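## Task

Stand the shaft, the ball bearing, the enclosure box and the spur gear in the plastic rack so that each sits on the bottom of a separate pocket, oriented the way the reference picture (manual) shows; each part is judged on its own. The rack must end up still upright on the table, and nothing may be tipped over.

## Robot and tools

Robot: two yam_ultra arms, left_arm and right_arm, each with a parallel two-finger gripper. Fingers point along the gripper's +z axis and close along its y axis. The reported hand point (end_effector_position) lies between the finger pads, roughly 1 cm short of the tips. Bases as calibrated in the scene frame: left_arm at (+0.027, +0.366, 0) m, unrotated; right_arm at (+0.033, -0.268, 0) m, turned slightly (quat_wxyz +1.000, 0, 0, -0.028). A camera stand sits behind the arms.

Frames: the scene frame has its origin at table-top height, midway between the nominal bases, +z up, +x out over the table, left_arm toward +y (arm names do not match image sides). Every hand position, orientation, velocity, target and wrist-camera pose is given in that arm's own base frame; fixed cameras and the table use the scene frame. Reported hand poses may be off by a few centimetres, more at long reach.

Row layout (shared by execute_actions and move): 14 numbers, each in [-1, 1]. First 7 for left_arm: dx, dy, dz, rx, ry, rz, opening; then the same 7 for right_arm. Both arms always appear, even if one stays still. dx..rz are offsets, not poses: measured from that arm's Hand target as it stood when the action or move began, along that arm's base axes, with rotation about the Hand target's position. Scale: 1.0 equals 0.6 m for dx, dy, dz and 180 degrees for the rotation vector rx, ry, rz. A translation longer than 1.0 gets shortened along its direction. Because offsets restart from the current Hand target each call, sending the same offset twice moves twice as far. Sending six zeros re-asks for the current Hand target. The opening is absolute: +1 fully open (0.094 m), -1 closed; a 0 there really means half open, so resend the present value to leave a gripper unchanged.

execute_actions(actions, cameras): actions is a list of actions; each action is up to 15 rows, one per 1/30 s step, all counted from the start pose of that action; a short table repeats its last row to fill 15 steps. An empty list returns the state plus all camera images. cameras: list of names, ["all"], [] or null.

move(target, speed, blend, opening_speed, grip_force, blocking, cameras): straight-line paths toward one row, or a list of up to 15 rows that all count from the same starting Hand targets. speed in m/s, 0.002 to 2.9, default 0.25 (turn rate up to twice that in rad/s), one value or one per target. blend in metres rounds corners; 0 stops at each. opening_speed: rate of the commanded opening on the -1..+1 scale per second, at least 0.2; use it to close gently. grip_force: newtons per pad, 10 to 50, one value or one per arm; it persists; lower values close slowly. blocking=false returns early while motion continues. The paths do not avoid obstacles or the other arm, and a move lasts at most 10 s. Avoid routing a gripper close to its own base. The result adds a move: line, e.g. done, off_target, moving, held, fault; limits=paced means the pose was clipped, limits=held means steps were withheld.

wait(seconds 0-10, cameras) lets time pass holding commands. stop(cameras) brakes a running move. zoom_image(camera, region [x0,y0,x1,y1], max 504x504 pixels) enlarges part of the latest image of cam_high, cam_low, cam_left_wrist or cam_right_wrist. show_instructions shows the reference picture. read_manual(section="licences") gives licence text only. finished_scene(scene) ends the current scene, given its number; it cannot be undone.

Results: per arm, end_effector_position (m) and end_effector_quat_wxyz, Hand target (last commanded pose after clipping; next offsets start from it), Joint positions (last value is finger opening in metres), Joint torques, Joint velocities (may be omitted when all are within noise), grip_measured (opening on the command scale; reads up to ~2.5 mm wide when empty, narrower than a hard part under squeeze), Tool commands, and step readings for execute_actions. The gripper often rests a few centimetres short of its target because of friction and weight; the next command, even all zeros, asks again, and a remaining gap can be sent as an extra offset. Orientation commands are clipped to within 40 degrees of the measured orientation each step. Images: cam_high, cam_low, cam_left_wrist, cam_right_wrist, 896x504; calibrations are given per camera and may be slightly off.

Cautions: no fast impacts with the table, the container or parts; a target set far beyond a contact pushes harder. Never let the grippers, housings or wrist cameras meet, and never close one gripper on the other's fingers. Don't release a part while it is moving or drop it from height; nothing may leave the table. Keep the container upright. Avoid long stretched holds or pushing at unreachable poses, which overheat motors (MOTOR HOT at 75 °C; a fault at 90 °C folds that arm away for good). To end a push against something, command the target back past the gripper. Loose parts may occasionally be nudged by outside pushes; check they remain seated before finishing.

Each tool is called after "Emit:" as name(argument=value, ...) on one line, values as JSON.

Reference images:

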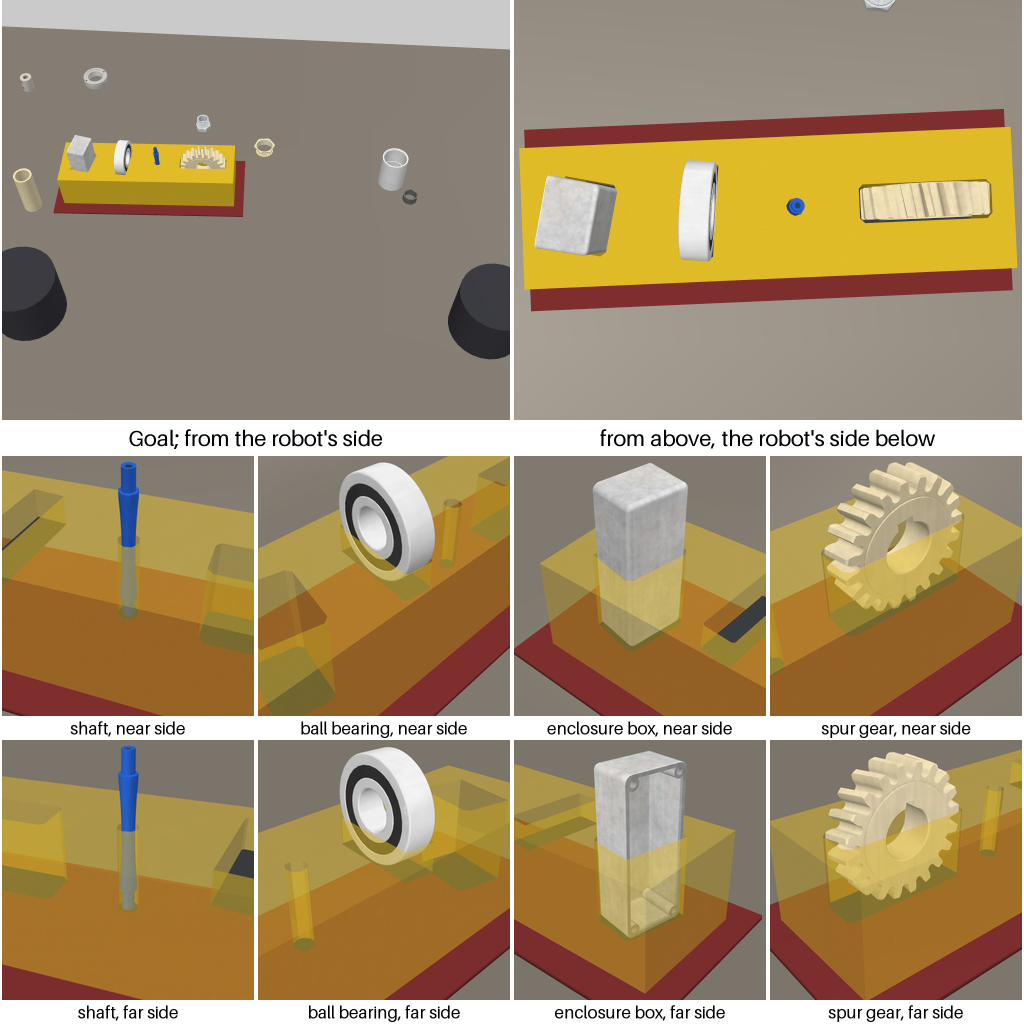

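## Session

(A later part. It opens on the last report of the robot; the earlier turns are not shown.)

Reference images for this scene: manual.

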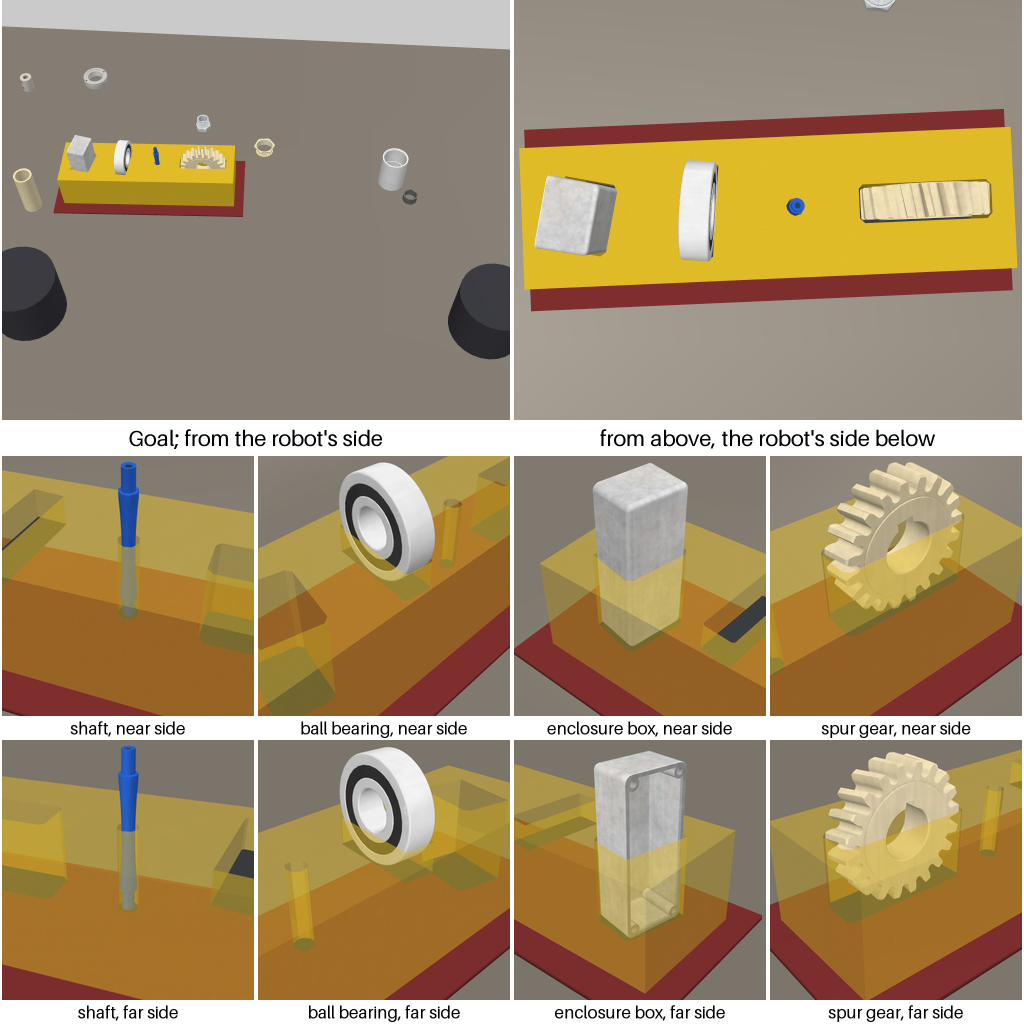

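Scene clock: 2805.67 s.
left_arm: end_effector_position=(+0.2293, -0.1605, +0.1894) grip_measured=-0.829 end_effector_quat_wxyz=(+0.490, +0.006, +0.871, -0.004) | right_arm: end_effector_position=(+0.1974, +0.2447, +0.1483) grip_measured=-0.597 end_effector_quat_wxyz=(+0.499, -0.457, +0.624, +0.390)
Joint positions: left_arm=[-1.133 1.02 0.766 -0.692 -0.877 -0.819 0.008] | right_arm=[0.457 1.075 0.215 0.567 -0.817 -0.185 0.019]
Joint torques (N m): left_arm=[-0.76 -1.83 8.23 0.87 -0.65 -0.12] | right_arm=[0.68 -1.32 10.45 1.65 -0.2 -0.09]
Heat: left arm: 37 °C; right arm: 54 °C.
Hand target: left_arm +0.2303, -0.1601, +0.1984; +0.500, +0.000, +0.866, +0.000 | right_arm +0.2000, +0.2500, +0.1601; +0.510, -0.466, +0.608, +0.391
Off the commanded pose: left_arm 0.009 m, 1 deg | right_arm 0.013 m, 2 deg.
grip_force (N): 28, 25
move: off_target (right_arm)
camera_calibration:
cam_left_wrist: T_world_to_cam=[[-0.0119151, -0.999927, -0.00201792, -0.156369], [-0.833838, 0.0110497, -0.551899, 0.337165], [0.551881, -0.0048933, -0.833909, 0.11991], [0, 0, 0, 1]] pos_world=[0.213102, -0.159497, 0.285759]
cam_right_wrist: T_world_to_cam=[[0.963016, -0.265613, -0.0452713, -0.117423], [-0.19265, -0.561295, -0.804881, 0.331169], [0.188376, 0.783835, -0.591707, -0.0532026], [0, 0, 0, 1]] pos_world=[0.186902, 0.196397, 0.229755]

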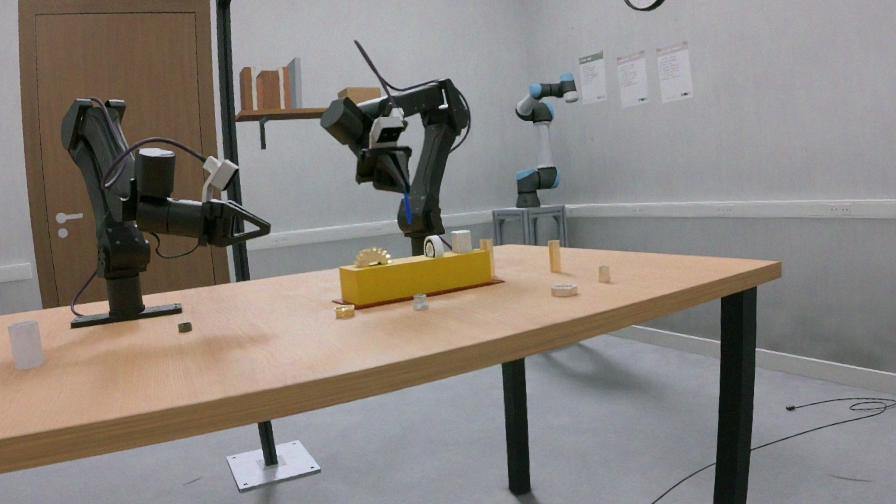

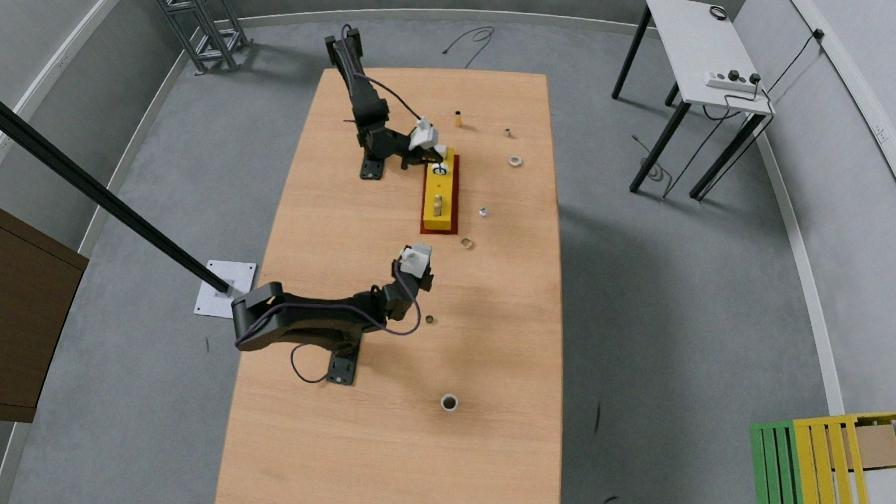

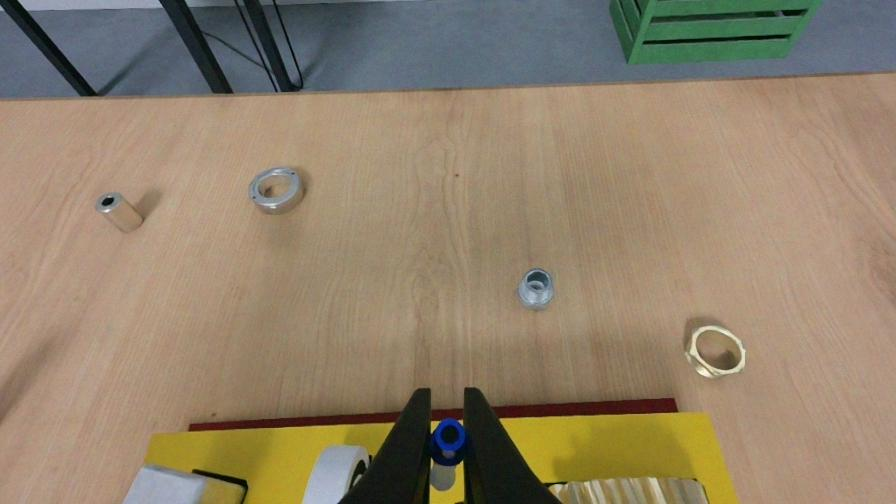

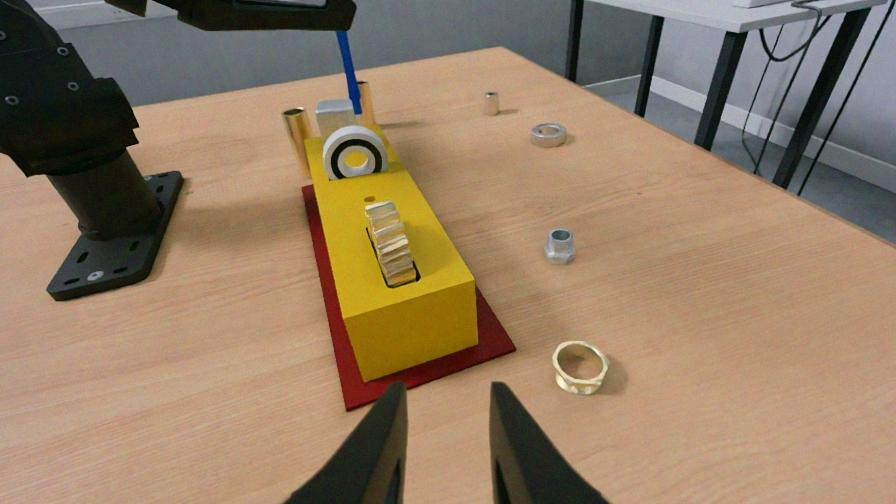

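Emit:
move(target=[0.0, 0.0, -0.0833, 0, 0, 0, -1.0, 0, 0.0, 0.0667, 0, 0, 0, -0.6], speed=0.08, grip_force=[28, 25], cameras=["cam_high", "cam_low", "cam_left_wrist", "cam_right_wrist"])

Scene clock: 2824.17 s.
left_arm: end_effector_position=(+0.2304, -0.1622, +0.1498) grip_measured=-0.829 end_effector_quat_wxyz=(+0.492, +0.002, +0.871, -0.007) | right_arm: end_effector_position=(+0.2015, +0.2470, +0.1894) grip_measured=-0.597 end_effector_quat_wxyz=(+0.507, -0.459, +0.617, +0.389)
Joint positions: left_arm=[-1.133 1.047 0.617 -0.512 -0.879 -0.825 0.008] | right_arm=[0.457 0.964 0.342 0.35 -0.819 -0.185 0.019]
Joint torques (N m): left_arm=[-0.8 -2.18 5.27 1.19 -0.63 -0.1] | right_arm=[0.72 -2.82 11.33 1.28 -0.17 -0.06]
Heat: left arm: 37 °C; right arm: 53 °C.
Hand target: left_arm +0.2303, -0.1600, +0.1485; +0.500, +0.000, +0.866, +0.000 | right_arm +0.2000, +0.2500, +0.2000; +0.510, -0.466, +0.608, +0.391
Off the commanded pose: left_arm 0.003 m, 1 deg | right_arm 0.011 m, 1 deg.
grip_force (N): 28, 25
move: off_target (right_arm)
camera_calibration:
cam_left_wrist: T_world_to_cam=[[-0.00741483, -0.999951, 0.00649679, -0.160492], [-0.831881, 0.002563, -0.554948, 0.314908], [0.554904, -0.0095194, -0.83186, 0.0844712], [0, 0, 0, 1]] pos_world=[0.213903, -0.160488, 0.246069]
cam_right_wrist: T_world_to_cam=[[0.964201, -0.263447, -0.030203, -0.122529], [-0.176826, -0.553898, -0.813591, 0.363019], [0.197608, 0.789806, -0.580653, -0.0368546], [0, 0, 0, 1]] pos_world=[0.189617, 0.197904, 0.270249]

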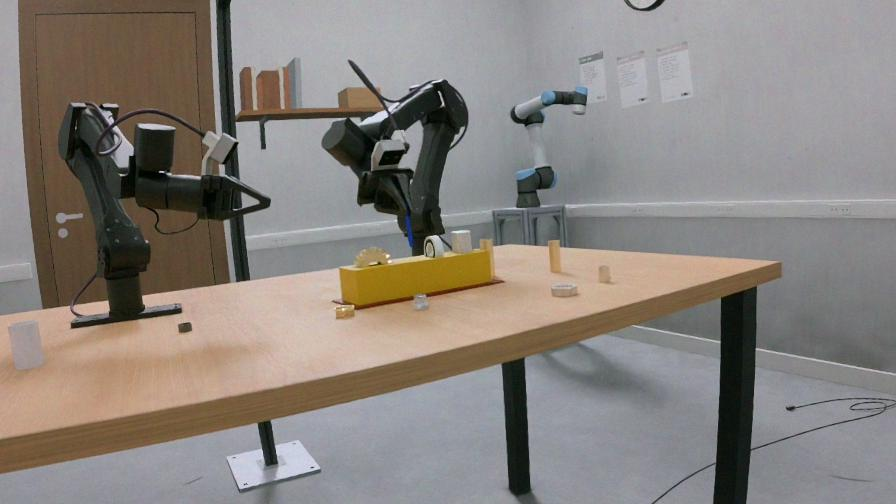

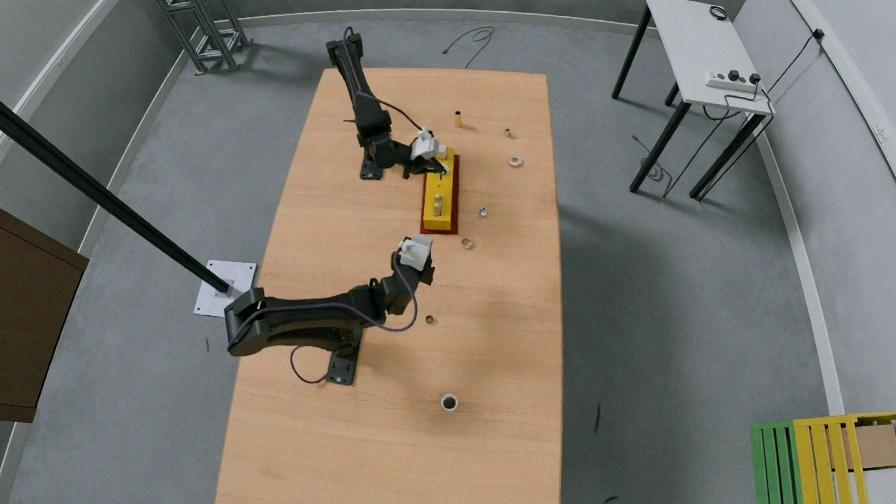

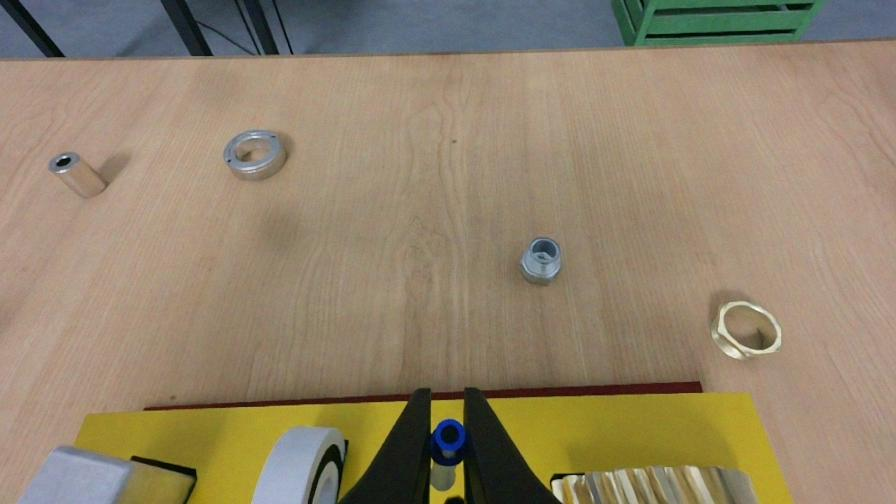

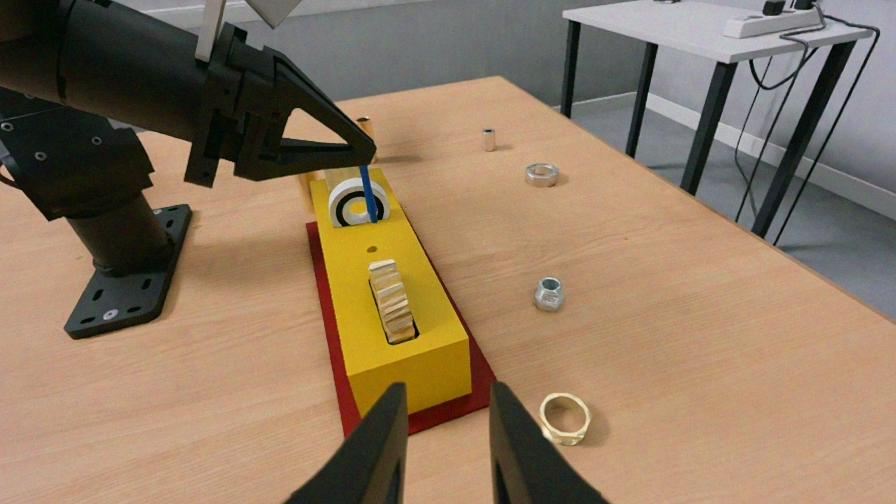

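Emit:
zoom_image(camera="cam_left_wrist", region=[380, 404, 520, 504])

Emit:
zoom_image(camera="cam_right_wrist", region=[310, 150, 450, 270])

Emit:
zoom_image(camera="cam_high", region=[340, 180, 480, 280])

Scaled by 3.600 from the camera's 896x504 image, which has a finer 1280x720 frame.

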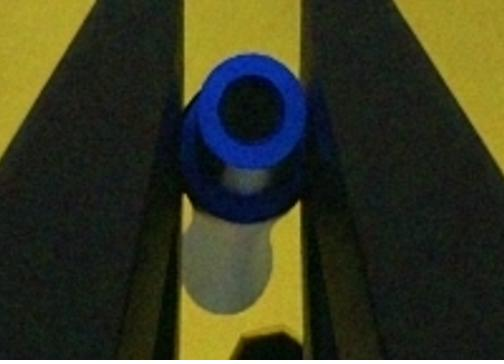

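Scaled by 3.600 from the camera's 896x504 image, which has a finer 1280x720 frame.

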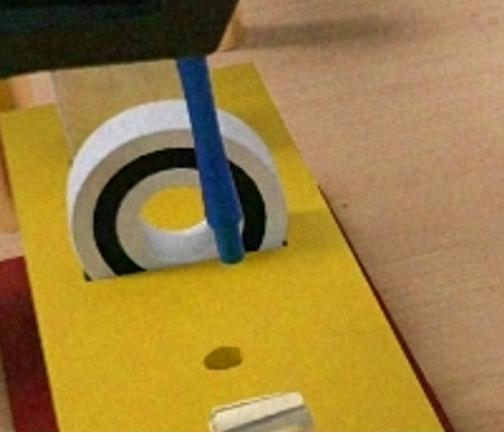

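Scaled by 3.600 from the camera's 896x504 image, which has a finer 1280x720 frame.

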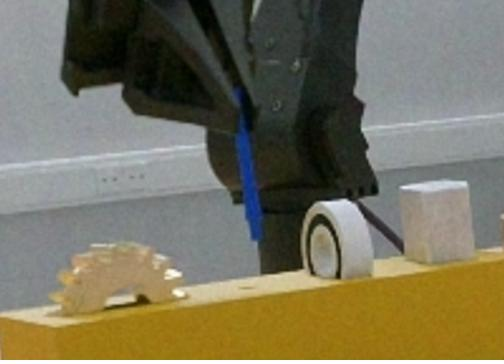

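Emit:
move(target=[-0.0062, -0.0063, -0.02, 0, 0.0083, 0, -1.0, 0, 0.0, 0.0, 0, 0, 0, -0.6], speed=0.05, grip_force=[28, 25], cameras=["cam_high", "cam_left_wrist", "cam_right_wrist"])

Emit:
zoom_image(camera="cam_left_wrist", region=[380, 404, 520, 504])

Emit:
zoom_image(camera="cam_right_wrist", region=[310, 150, 450, 270])

Emit:
zoom_image(camera="cam_high", region=[360, 190, 460, 270])

Scene clock: 2884.83 s.
left_arm: end_effector_position=(+0.2276, -0.1652, +0.1398) grip_measured=-0.829 end_effector_quat_wxyz=(+0.485, +0.001, +0.875, -0.004) | right_arm: end_effector_position=(+0.2015, +0.2470, +0.1892) grip_measured=-0.597 end_effector_quat_wxyz=(+0.506, -0.459, +0.618, +0.389)
Joint positions: left_arm=[-1.149 1.079 0.608 -0.51 -0.879 -0.863 0.008] | right_arm=[0.457 0.964 0.342 0.349 -0.819 -0.185 0.019]
Joint torques (N m): left_arm=[-0.75 -2.18 5.18 1.11 -0.53 -0.12] | right_arm=[0.88 -2.78 11.37 1.29 -0.18 -0.1]
Heat: left arm: 38 °C; right arm: 50 °C.
Hand target: left_arm +0.2267, -0.1639, +0.1366; +0.488, +0.000, +0.873, +0.000 | right_arm +0.2000, +0.2500, +0.2000; +0.510, -0.466, +0.608, +0.391
Off the commanded pose: left_arm 0.004 m, 1 deg | right_arm 0.011 m, 1 deg.
grip_force (N): 28, 25
move: off_target (right_arm)
camera_calibration:
cam_left_wrist: T_world_to_cam=[[-0.00301407, -0.999987, 0.00403787, -0.164089], [-0.840925, 0.000349509, -0.541152, 0.306729], [0.541144, -0.00502662, -0.840915, 0.0828629], [0, 0, 0, 1]] pos_world=[0.212601, -0.163777, 0.23633]
cam_right_wrist: T_world_to_cam=[[0.964158, -0.2635, -0.0311128, -0.12227], [-0.177723, -0.554287, -0.81313, 0.362979], [0.197014, 0.789515, -0.58125, -0.0366385], [0, 0, 0, 1]] pos_world=[0.189616, 0.197903, 0.270049]
Images, in order (width x height): cam_high 896x504, cam_left_wrist 896x504, cam_right_wrist 896x504.

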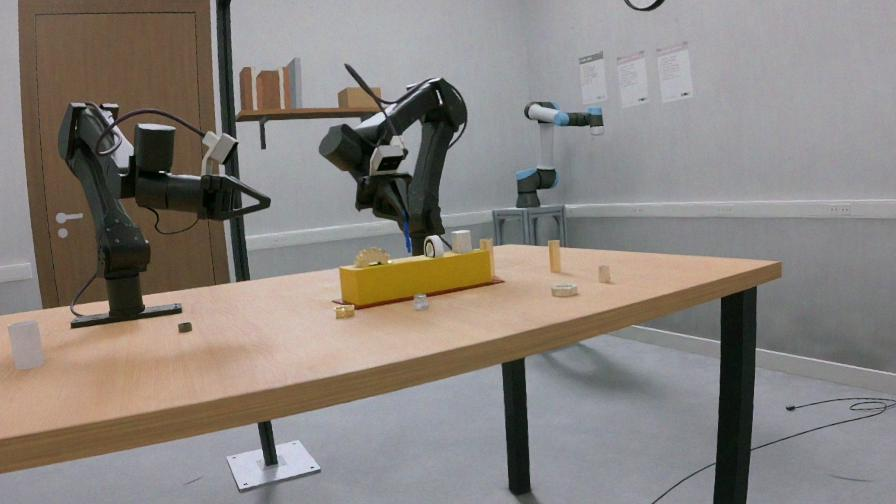

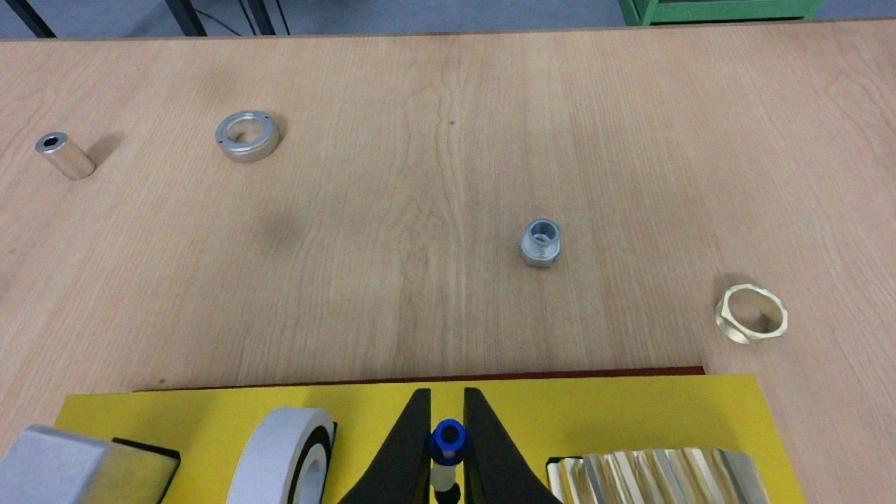

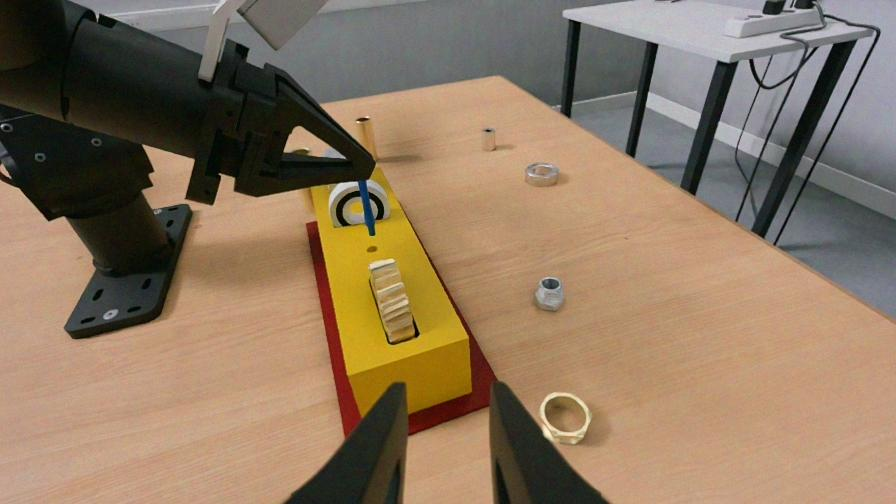

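Scaled by 3.600 from the camera's 896x504 image, which has a finer 1280x720 frame.

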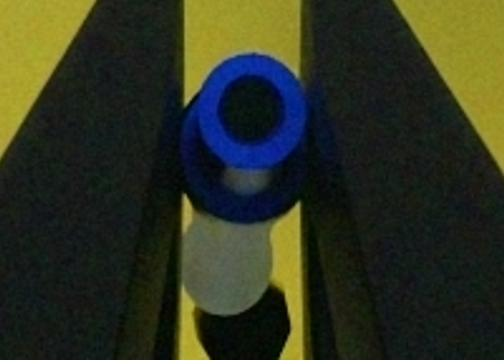

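Scaled by 3.600 from the camera's 896x504 image, which has a finer 1280x720 frame.

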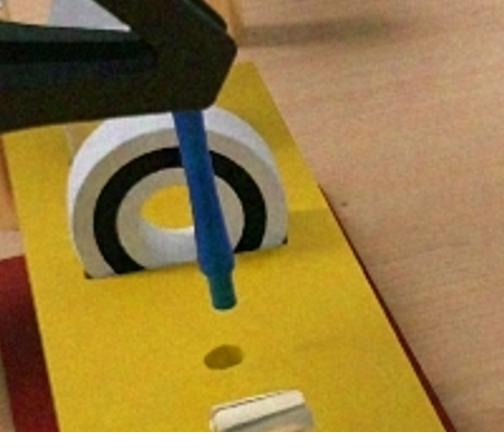

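Scaled by 5.040 from the camera's 896x504 image, which has a finer 1280x720 frame.

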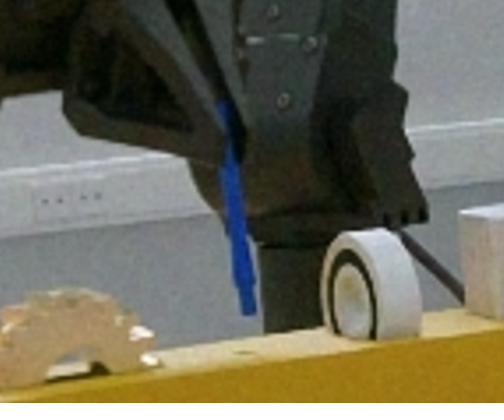

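Emit:
move(target=[-0.0042, -0.003, -0.0133, 0, 0, 0, -1.0, 0, 0.0, 0.0, 0, 0, 0, -0.6], speed=0.04, grip_force=[28, 25], cameras=["cam_high", "cam_left_wrist", "cam_right_wrist"])

Emit:
zoom_image(camera="cam_left_wrist", region=[380, 404, 520, 504])

Emit:
zoom_image(camera="cam_right_wrist", region=[330, 190, 420, 270])

Emit:
zoom_image(camera="cam_high", region=[360, 190, 460, 270])

Scene clock: 2921.10 s.
left_arm: end_effector_position=(+0.2242, -0.1679, +0.1306) grip_measured=-0.829 end_effector_quat_wxyz=(+0.481, +0.002, +0.877, -0.006) | right_arm: end_effector_position=(+0.2015, +0.2470, +0.1892) grip_measured=-0.597 end_effector_quat_wxyz=(+0.506, -0.459, +0.618, +0.389)
Joint positions: left_arm=[-1.166 1.097 0.588 -0.491 -0.879 -0.886 0.008] | right_arm=[0.457 0.964 0.342 0.349 -0.819 -0.185 0.019]
Joint torques (N m): left_arm=[-0.76 -2.24 5.11 1.11 -0.62 -0.14] | right_arm=[0.87 -2.82 11.36 1.25 -0.19 -0.07]
Heat: left arm: 36 °C; right arm: 51 °C.
Hand target: left_arm +0.2241, -0.1657, +0.1286; +0.488, +0.000, +0.873, +0.000 | right_arm +0.2000, +0.2500, +0.2000; +0.510, -0.466, +0.608, +0.391
Off the commanded pose: left_arm 0.003 m, 1 deg | right_arm 0.011 m, 1 deg.
grip_force (N): 28, 25
move: off_target (right_arm)
camera_calibration:
cam_left_wrist: T_world_to_cam=[[-0.00791344, -0.999953, 0.0056654, -0.165906], [-0.845255, 0.00366174, -0.53435, 0.299522], [0.534304, -0.00901725, -0.845244, 0.0783468], [0, 0, 0, 1]] pos_world=[0.209999, -0.166289, 0.227212]
cam_right_wrist: T_world_to_cam=[[0.964158, -0.2635, -0.0311128, -0.12227], [-0.177723, -0.554287, -0.81313, 0.362979], [0.197014, 0.789515, -0.58125, -0.0366385], [0, 0, 0, 1]] pos_world=[0.189616, 0.197903, 0.270049]
Images, in order (width x height): cam_high 896x504, cam_left_wrist 896x504, cam_right_wrist 896x504.

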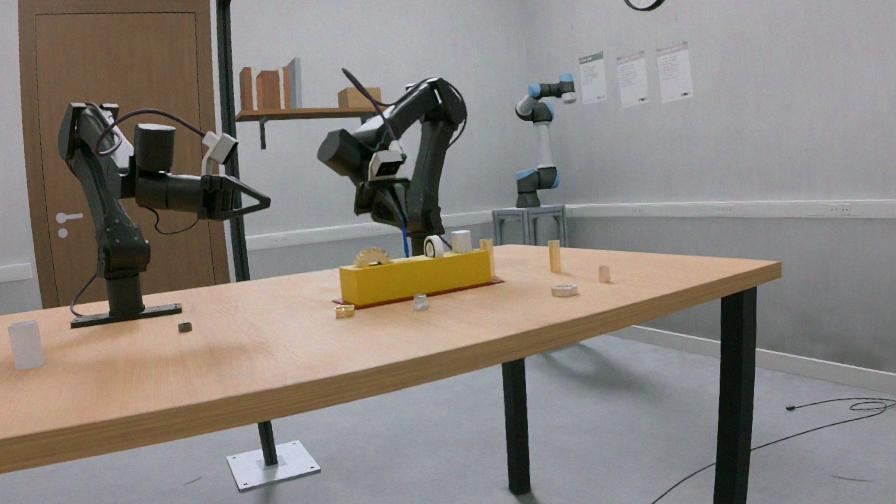

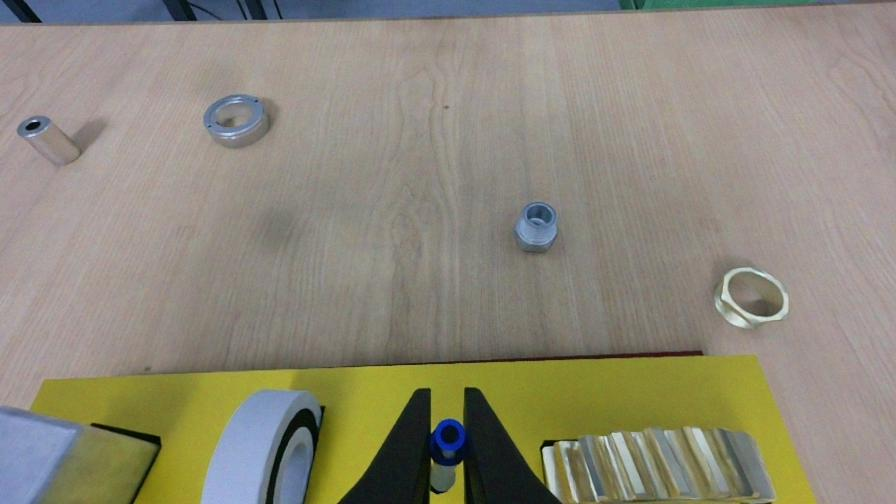

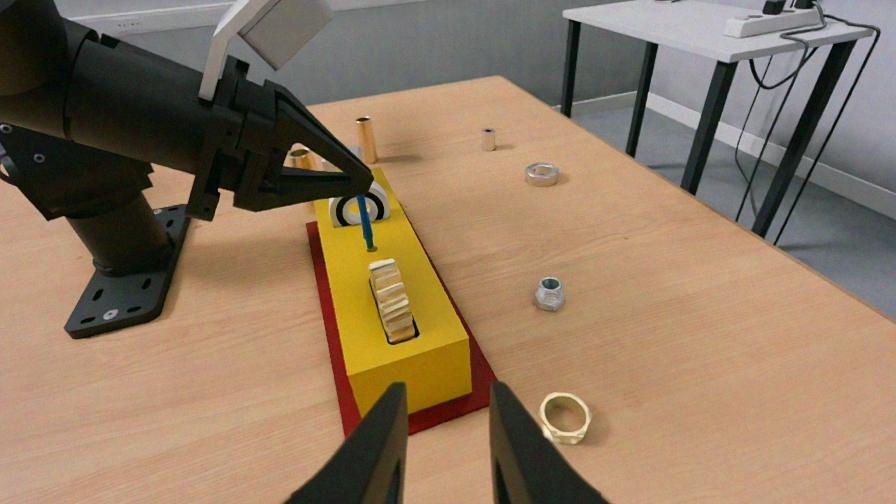

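Scaled by 3.600 from the camera's 896x504 image, which has a finer 1280x720 frame.

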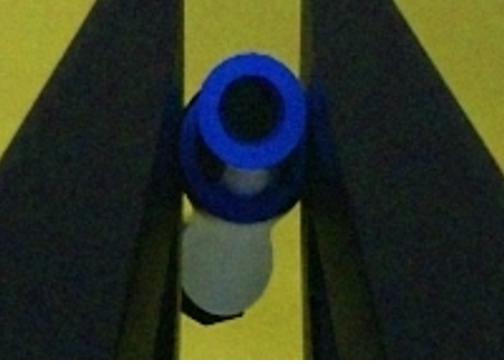

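Scaled by 5.600 from the camera's 896x504 image, which has a finer 1280x720 frame.

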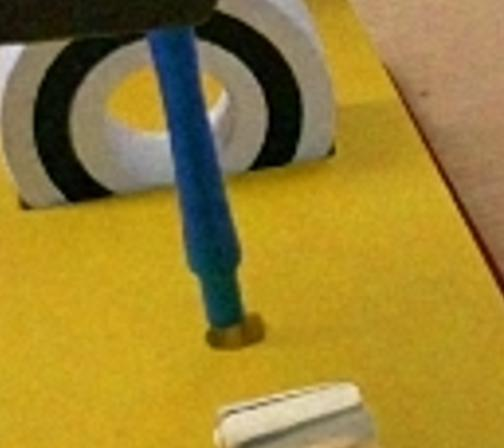

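Scaled by 5.040 from the camera's 896x504 image, which has a finer 1280x720 frame.

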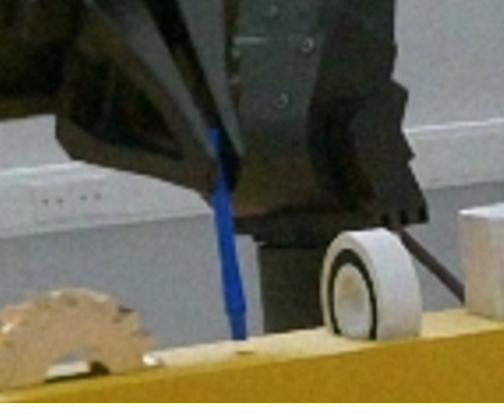

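Emit:
move(target=[[0.0013, 0.001, 0.0, 0, 0, 0, -1.0, 0, 0.0, 0.0, 0, 0, 0, -0.6], [0.0013, 0.001, -0.0133, 0, 0, 0, -1.0, 0, 0.0, 0.0, 0, 0, 0, -0.6]], speed=0.03, grip_force=[28, 25], cameras=["cam_high", "cam_left_wrist", "cam_right_wrist"])

Emit:
zoom_image(camera="cam_left_wrist", region=[380, 404, 520, 504])

Emit:
zoom_image(camera="cam_right_wrist", region=[330, 190, 420, 270])

Emit:
zoom_image(camera="cam_high", region=[360, 190, 460, 270])

Scene clock: 2953.40 s.
left_arm: end_effector_position=(+0.2242, -0.1677, +0.1223) grip_measured=-0.829 end_effector_quat_wxyz=(+0.481, +0.002, +0.876, -0.007) | right_arm: end_effector_position=(+0.2015, +0.2470, +0.1892) grip_measured=-0.597 end_effector_quat_wxyz=(+0.506, -0.459, +0.618, +0.389)
Joint positions: left_arm=[-1.166 1.108 0.559 -0.45 -0.879 -0.886 0.008] | right_arm=[0.457 0.964 0.342 0.349 -0.819 -0.185 0.019]
Joint torques (N m): left_arm=[-0.31 -2.32 5.08 1.14 -0.6 -0.06] | right_arm=[0.8 -2.82 11.32 1.24 -0.18 -0.05]
Heat: left arm: 36 °C; right arm: 51 °C.
Hand target: left_arm +0.2249, -0.1651, +0.1206; +0.488, +0.000, +0.873, +0.000 | right_arm +0.2000, +0.2500, +0.2000; +0.510, -0.466, +0.608, +0.391
Off the commanded pose: left_arm 0.003 m, 1 deg | right_arm 0.011 m, 1 deg.
grip_force (N): 28, 25
move: off_target (right_arm)
camera_calibration:
cam_left_wrist: T_world_to_cam=[[-0.00776141, -0.99995, 0.00635501, -0.165842], [-0.845187, 0.0031635, -0.534461, 0.294929], [0.534414, -0.00951935, -0.845169, 0.071264], [0, 0, 0, 1]] pos_world=[0.209899, -0.166089, 0.218912]
cam_right_wrist: T_world_to_cam=[[0.964158, -0.2635, -0.0311128, -0.12227], [-0.177723, -0.554287, -0.81313, 0.362979], [0.197014, 0.789515, -0.58125, -0.0366385], [0, 0, 0, 1]] pos_world=[0.189616, 0.197903, 0.270049]
Images, in order (width x height): cam_high 896x504, cam_left_wrist 896x504, cam_right_wrist 896x504.

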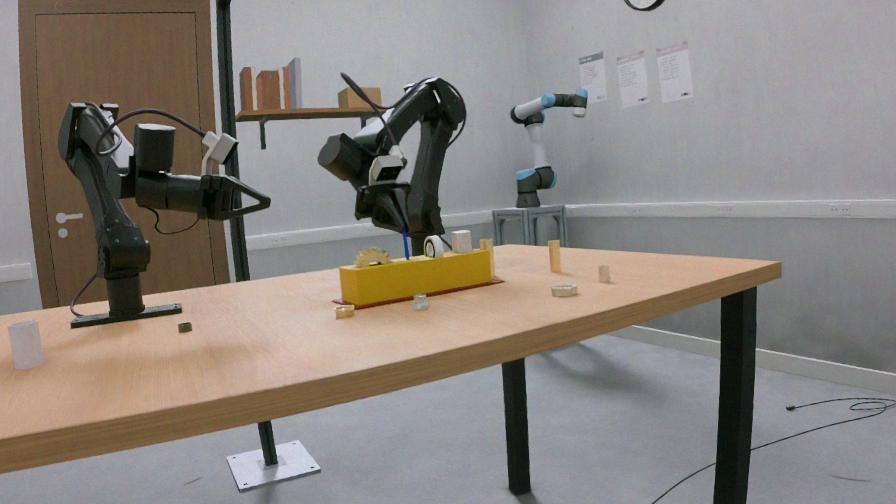

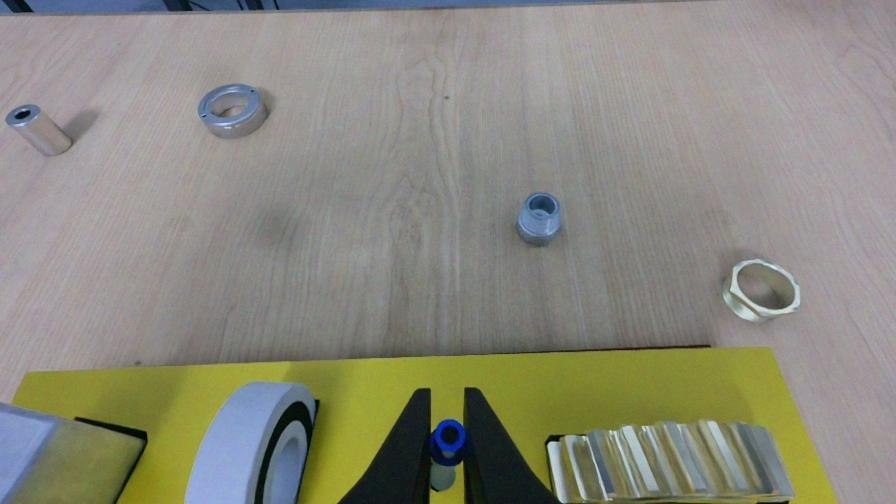

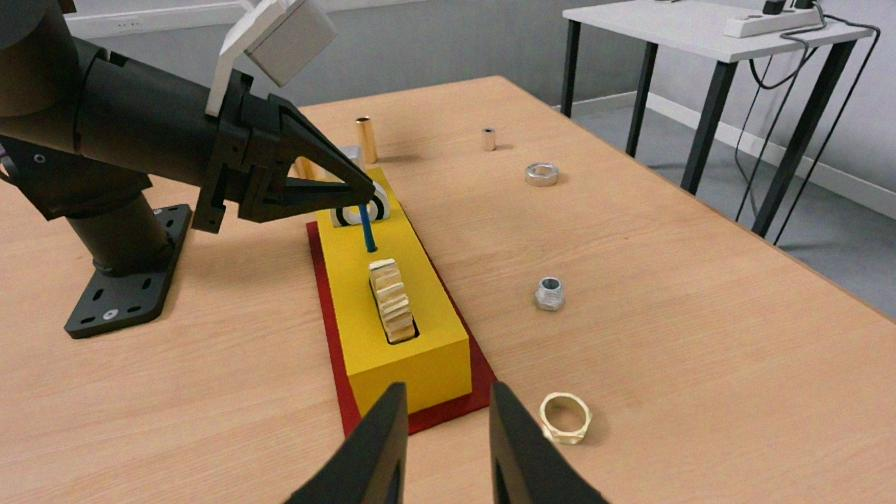

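Scaled by 3.600 from the camera's 896x504 image, which has a finer 1280x720 frame.

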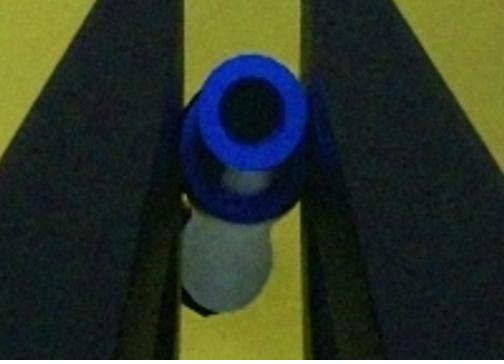

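Scaled by 5.600 from the camera's 896x504 image, which has a finer 1280x720 frame.

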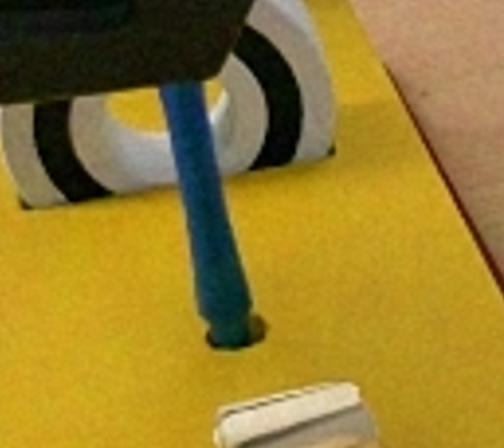

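Scaled by 5.040 from the camera's 896x504 image, which has a finer 1280x720 frame.

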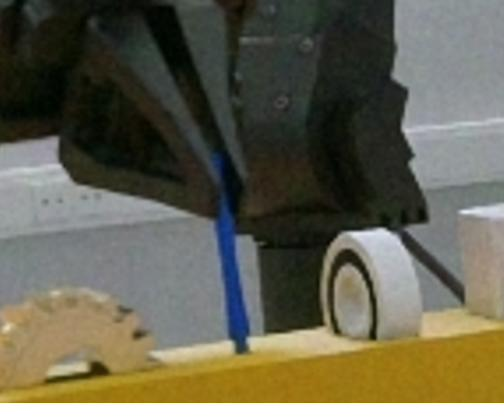

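Emit:
move(target=[[0.0005, 0.0, -0.0117, 0, 0, 0, -1.0, 0, 0.0, 0.0, 0, 0, 0, -0.6]], speed=0.03, grip_force=[28, 25], cameras=["cam_high", "cam_left_wrist", "cam_right_wrist"])

Emit:
zoom_image(camera="cam_left_wrist", region=[380, 404, 520, 504])

Emit:
zoom_image(camera="cam_right_wrist", region=[330, 190, 420, 270])

Emit:
zoom_image(camera="cam_high", region=[360, 190, 460, 270])

Scene clock: 2984.27 s.
left_arm: end_effector_position=(+0.2248, -0.1680, +0.1168) grip_measured=-0.829 end_effector_quat_wxyz=(+0.484, +0.000, +0.875, -0.008) | right_arm: end_effector_position=(+0.2015, +0.2470, +0.1892) grip_measured=-0.597 end_effector_quat_wxyz=(+0.506, -0.459, +0.618, +0.389)
Joint positions: left_arm=[-1.166 1.119 0.537 -0.412 -0.884 -0.886 0.008] | right_arm=[0.457 0.964 0.342 0.349 -0.819 -0.185 0.019]
Joint torques (N m): left_arm=[-0.2 -2.18 4.93 1.16 -0.56 -0.04] | right_arm=[0.76 -2.77 11.28 1.28 -0.16 -0.08]
Heat: left arm: 35 °C; right arm: 52 °C.
Hand target: left_arm +0.2251, -0.1651, +0.1134; +0.488, +0.000, +0.873, +0.000 | right_arm +0.2000, +0.2500, +0.2000; +0.510, -0.466, +0.608, +0.391
Off the commanded pose: left_arm 0.004 m, 1 deg | right_arm 0.011 m, 1 deg.
grip_force (N): 28, 25
move: off_target (right_arm)
camera_calibration:
cam_left_wrist: T_world_to_cam=[[-0.00524915, -0.999939, 0.00973891, -0.166948], [-0.842168, -0.000830756, -0.539215, 0.29183], [0.53919, -0.0110322, -0.842112, 0.0645287], [0, 0, 0, 1]] pos_world=[0.2101, -0.165983, 0.213326]
cam_right_wrist: T_world_to_cam=[[0.964158, -0.2635, -0.0311128, -0.12227], [-0.177723, -0.554287, -0.81313, 0.362979], [0.197014, 0.789515, -0.58125, -0.0366385], [0, 0, 0, 1]] pos_world=[0.189616, 0.197903, 0.270049]
Images, in order (width x height): cam_high 896x504, cam_left_wrist 896x504, cam_right_wrist 896x504.

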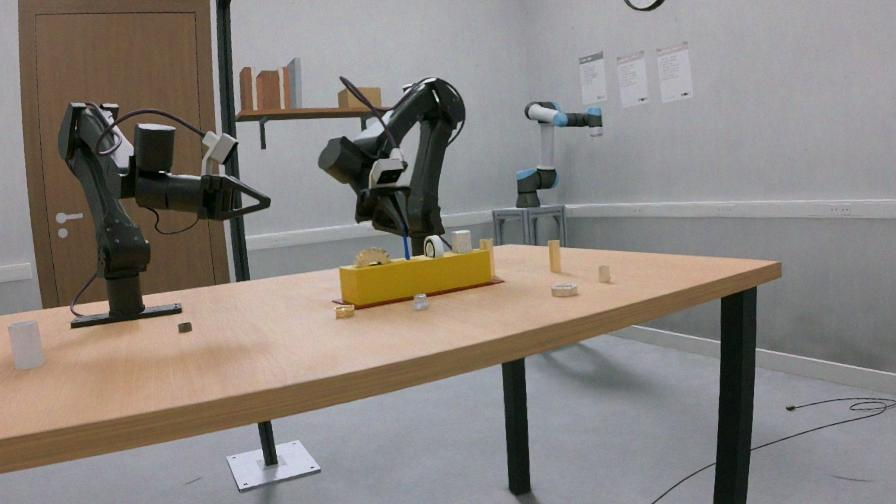

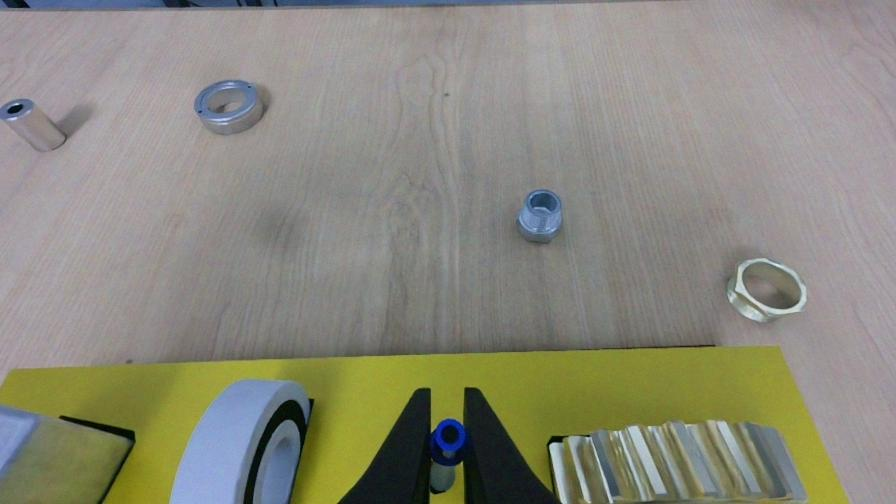

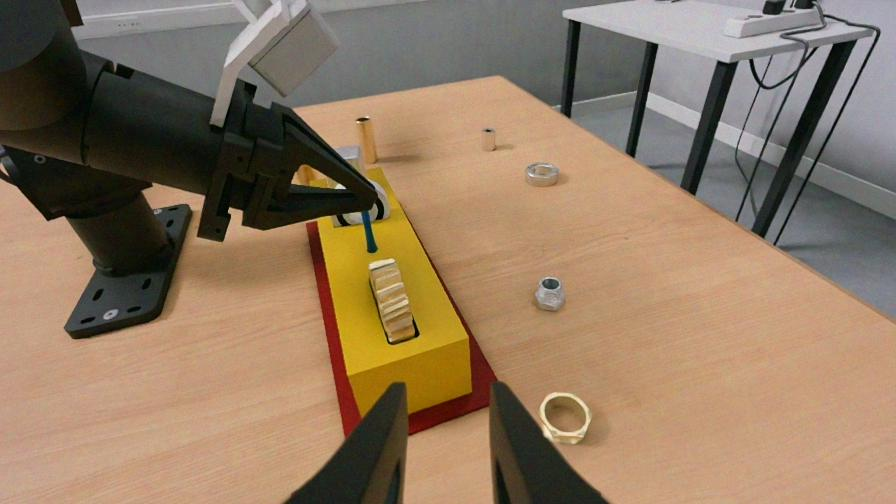

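Scaled by 3.600 from the camera's 896x504 image, which has a finer 1280x720 frame.

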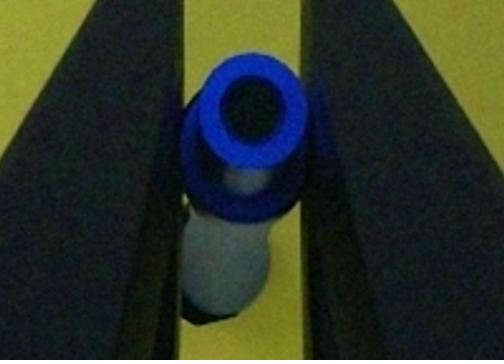

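Scaled by 5.600 from the camera's 896x504 image, which has a finer 1280x720 frame.

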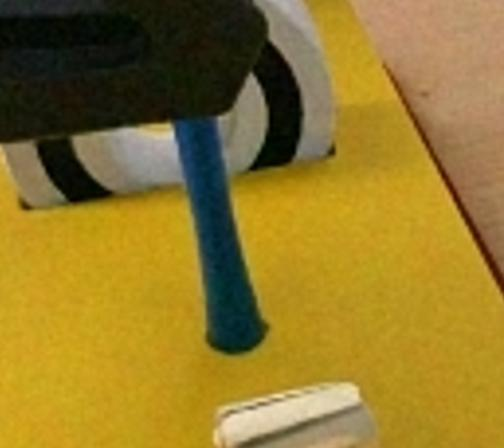

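Scaled by 5.040 from the camera's 896x504 image, which has a finer 1280x720 frame.

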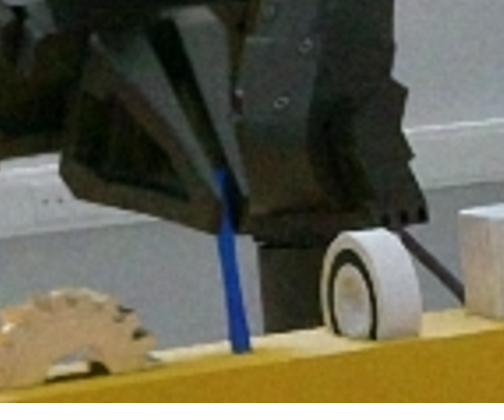

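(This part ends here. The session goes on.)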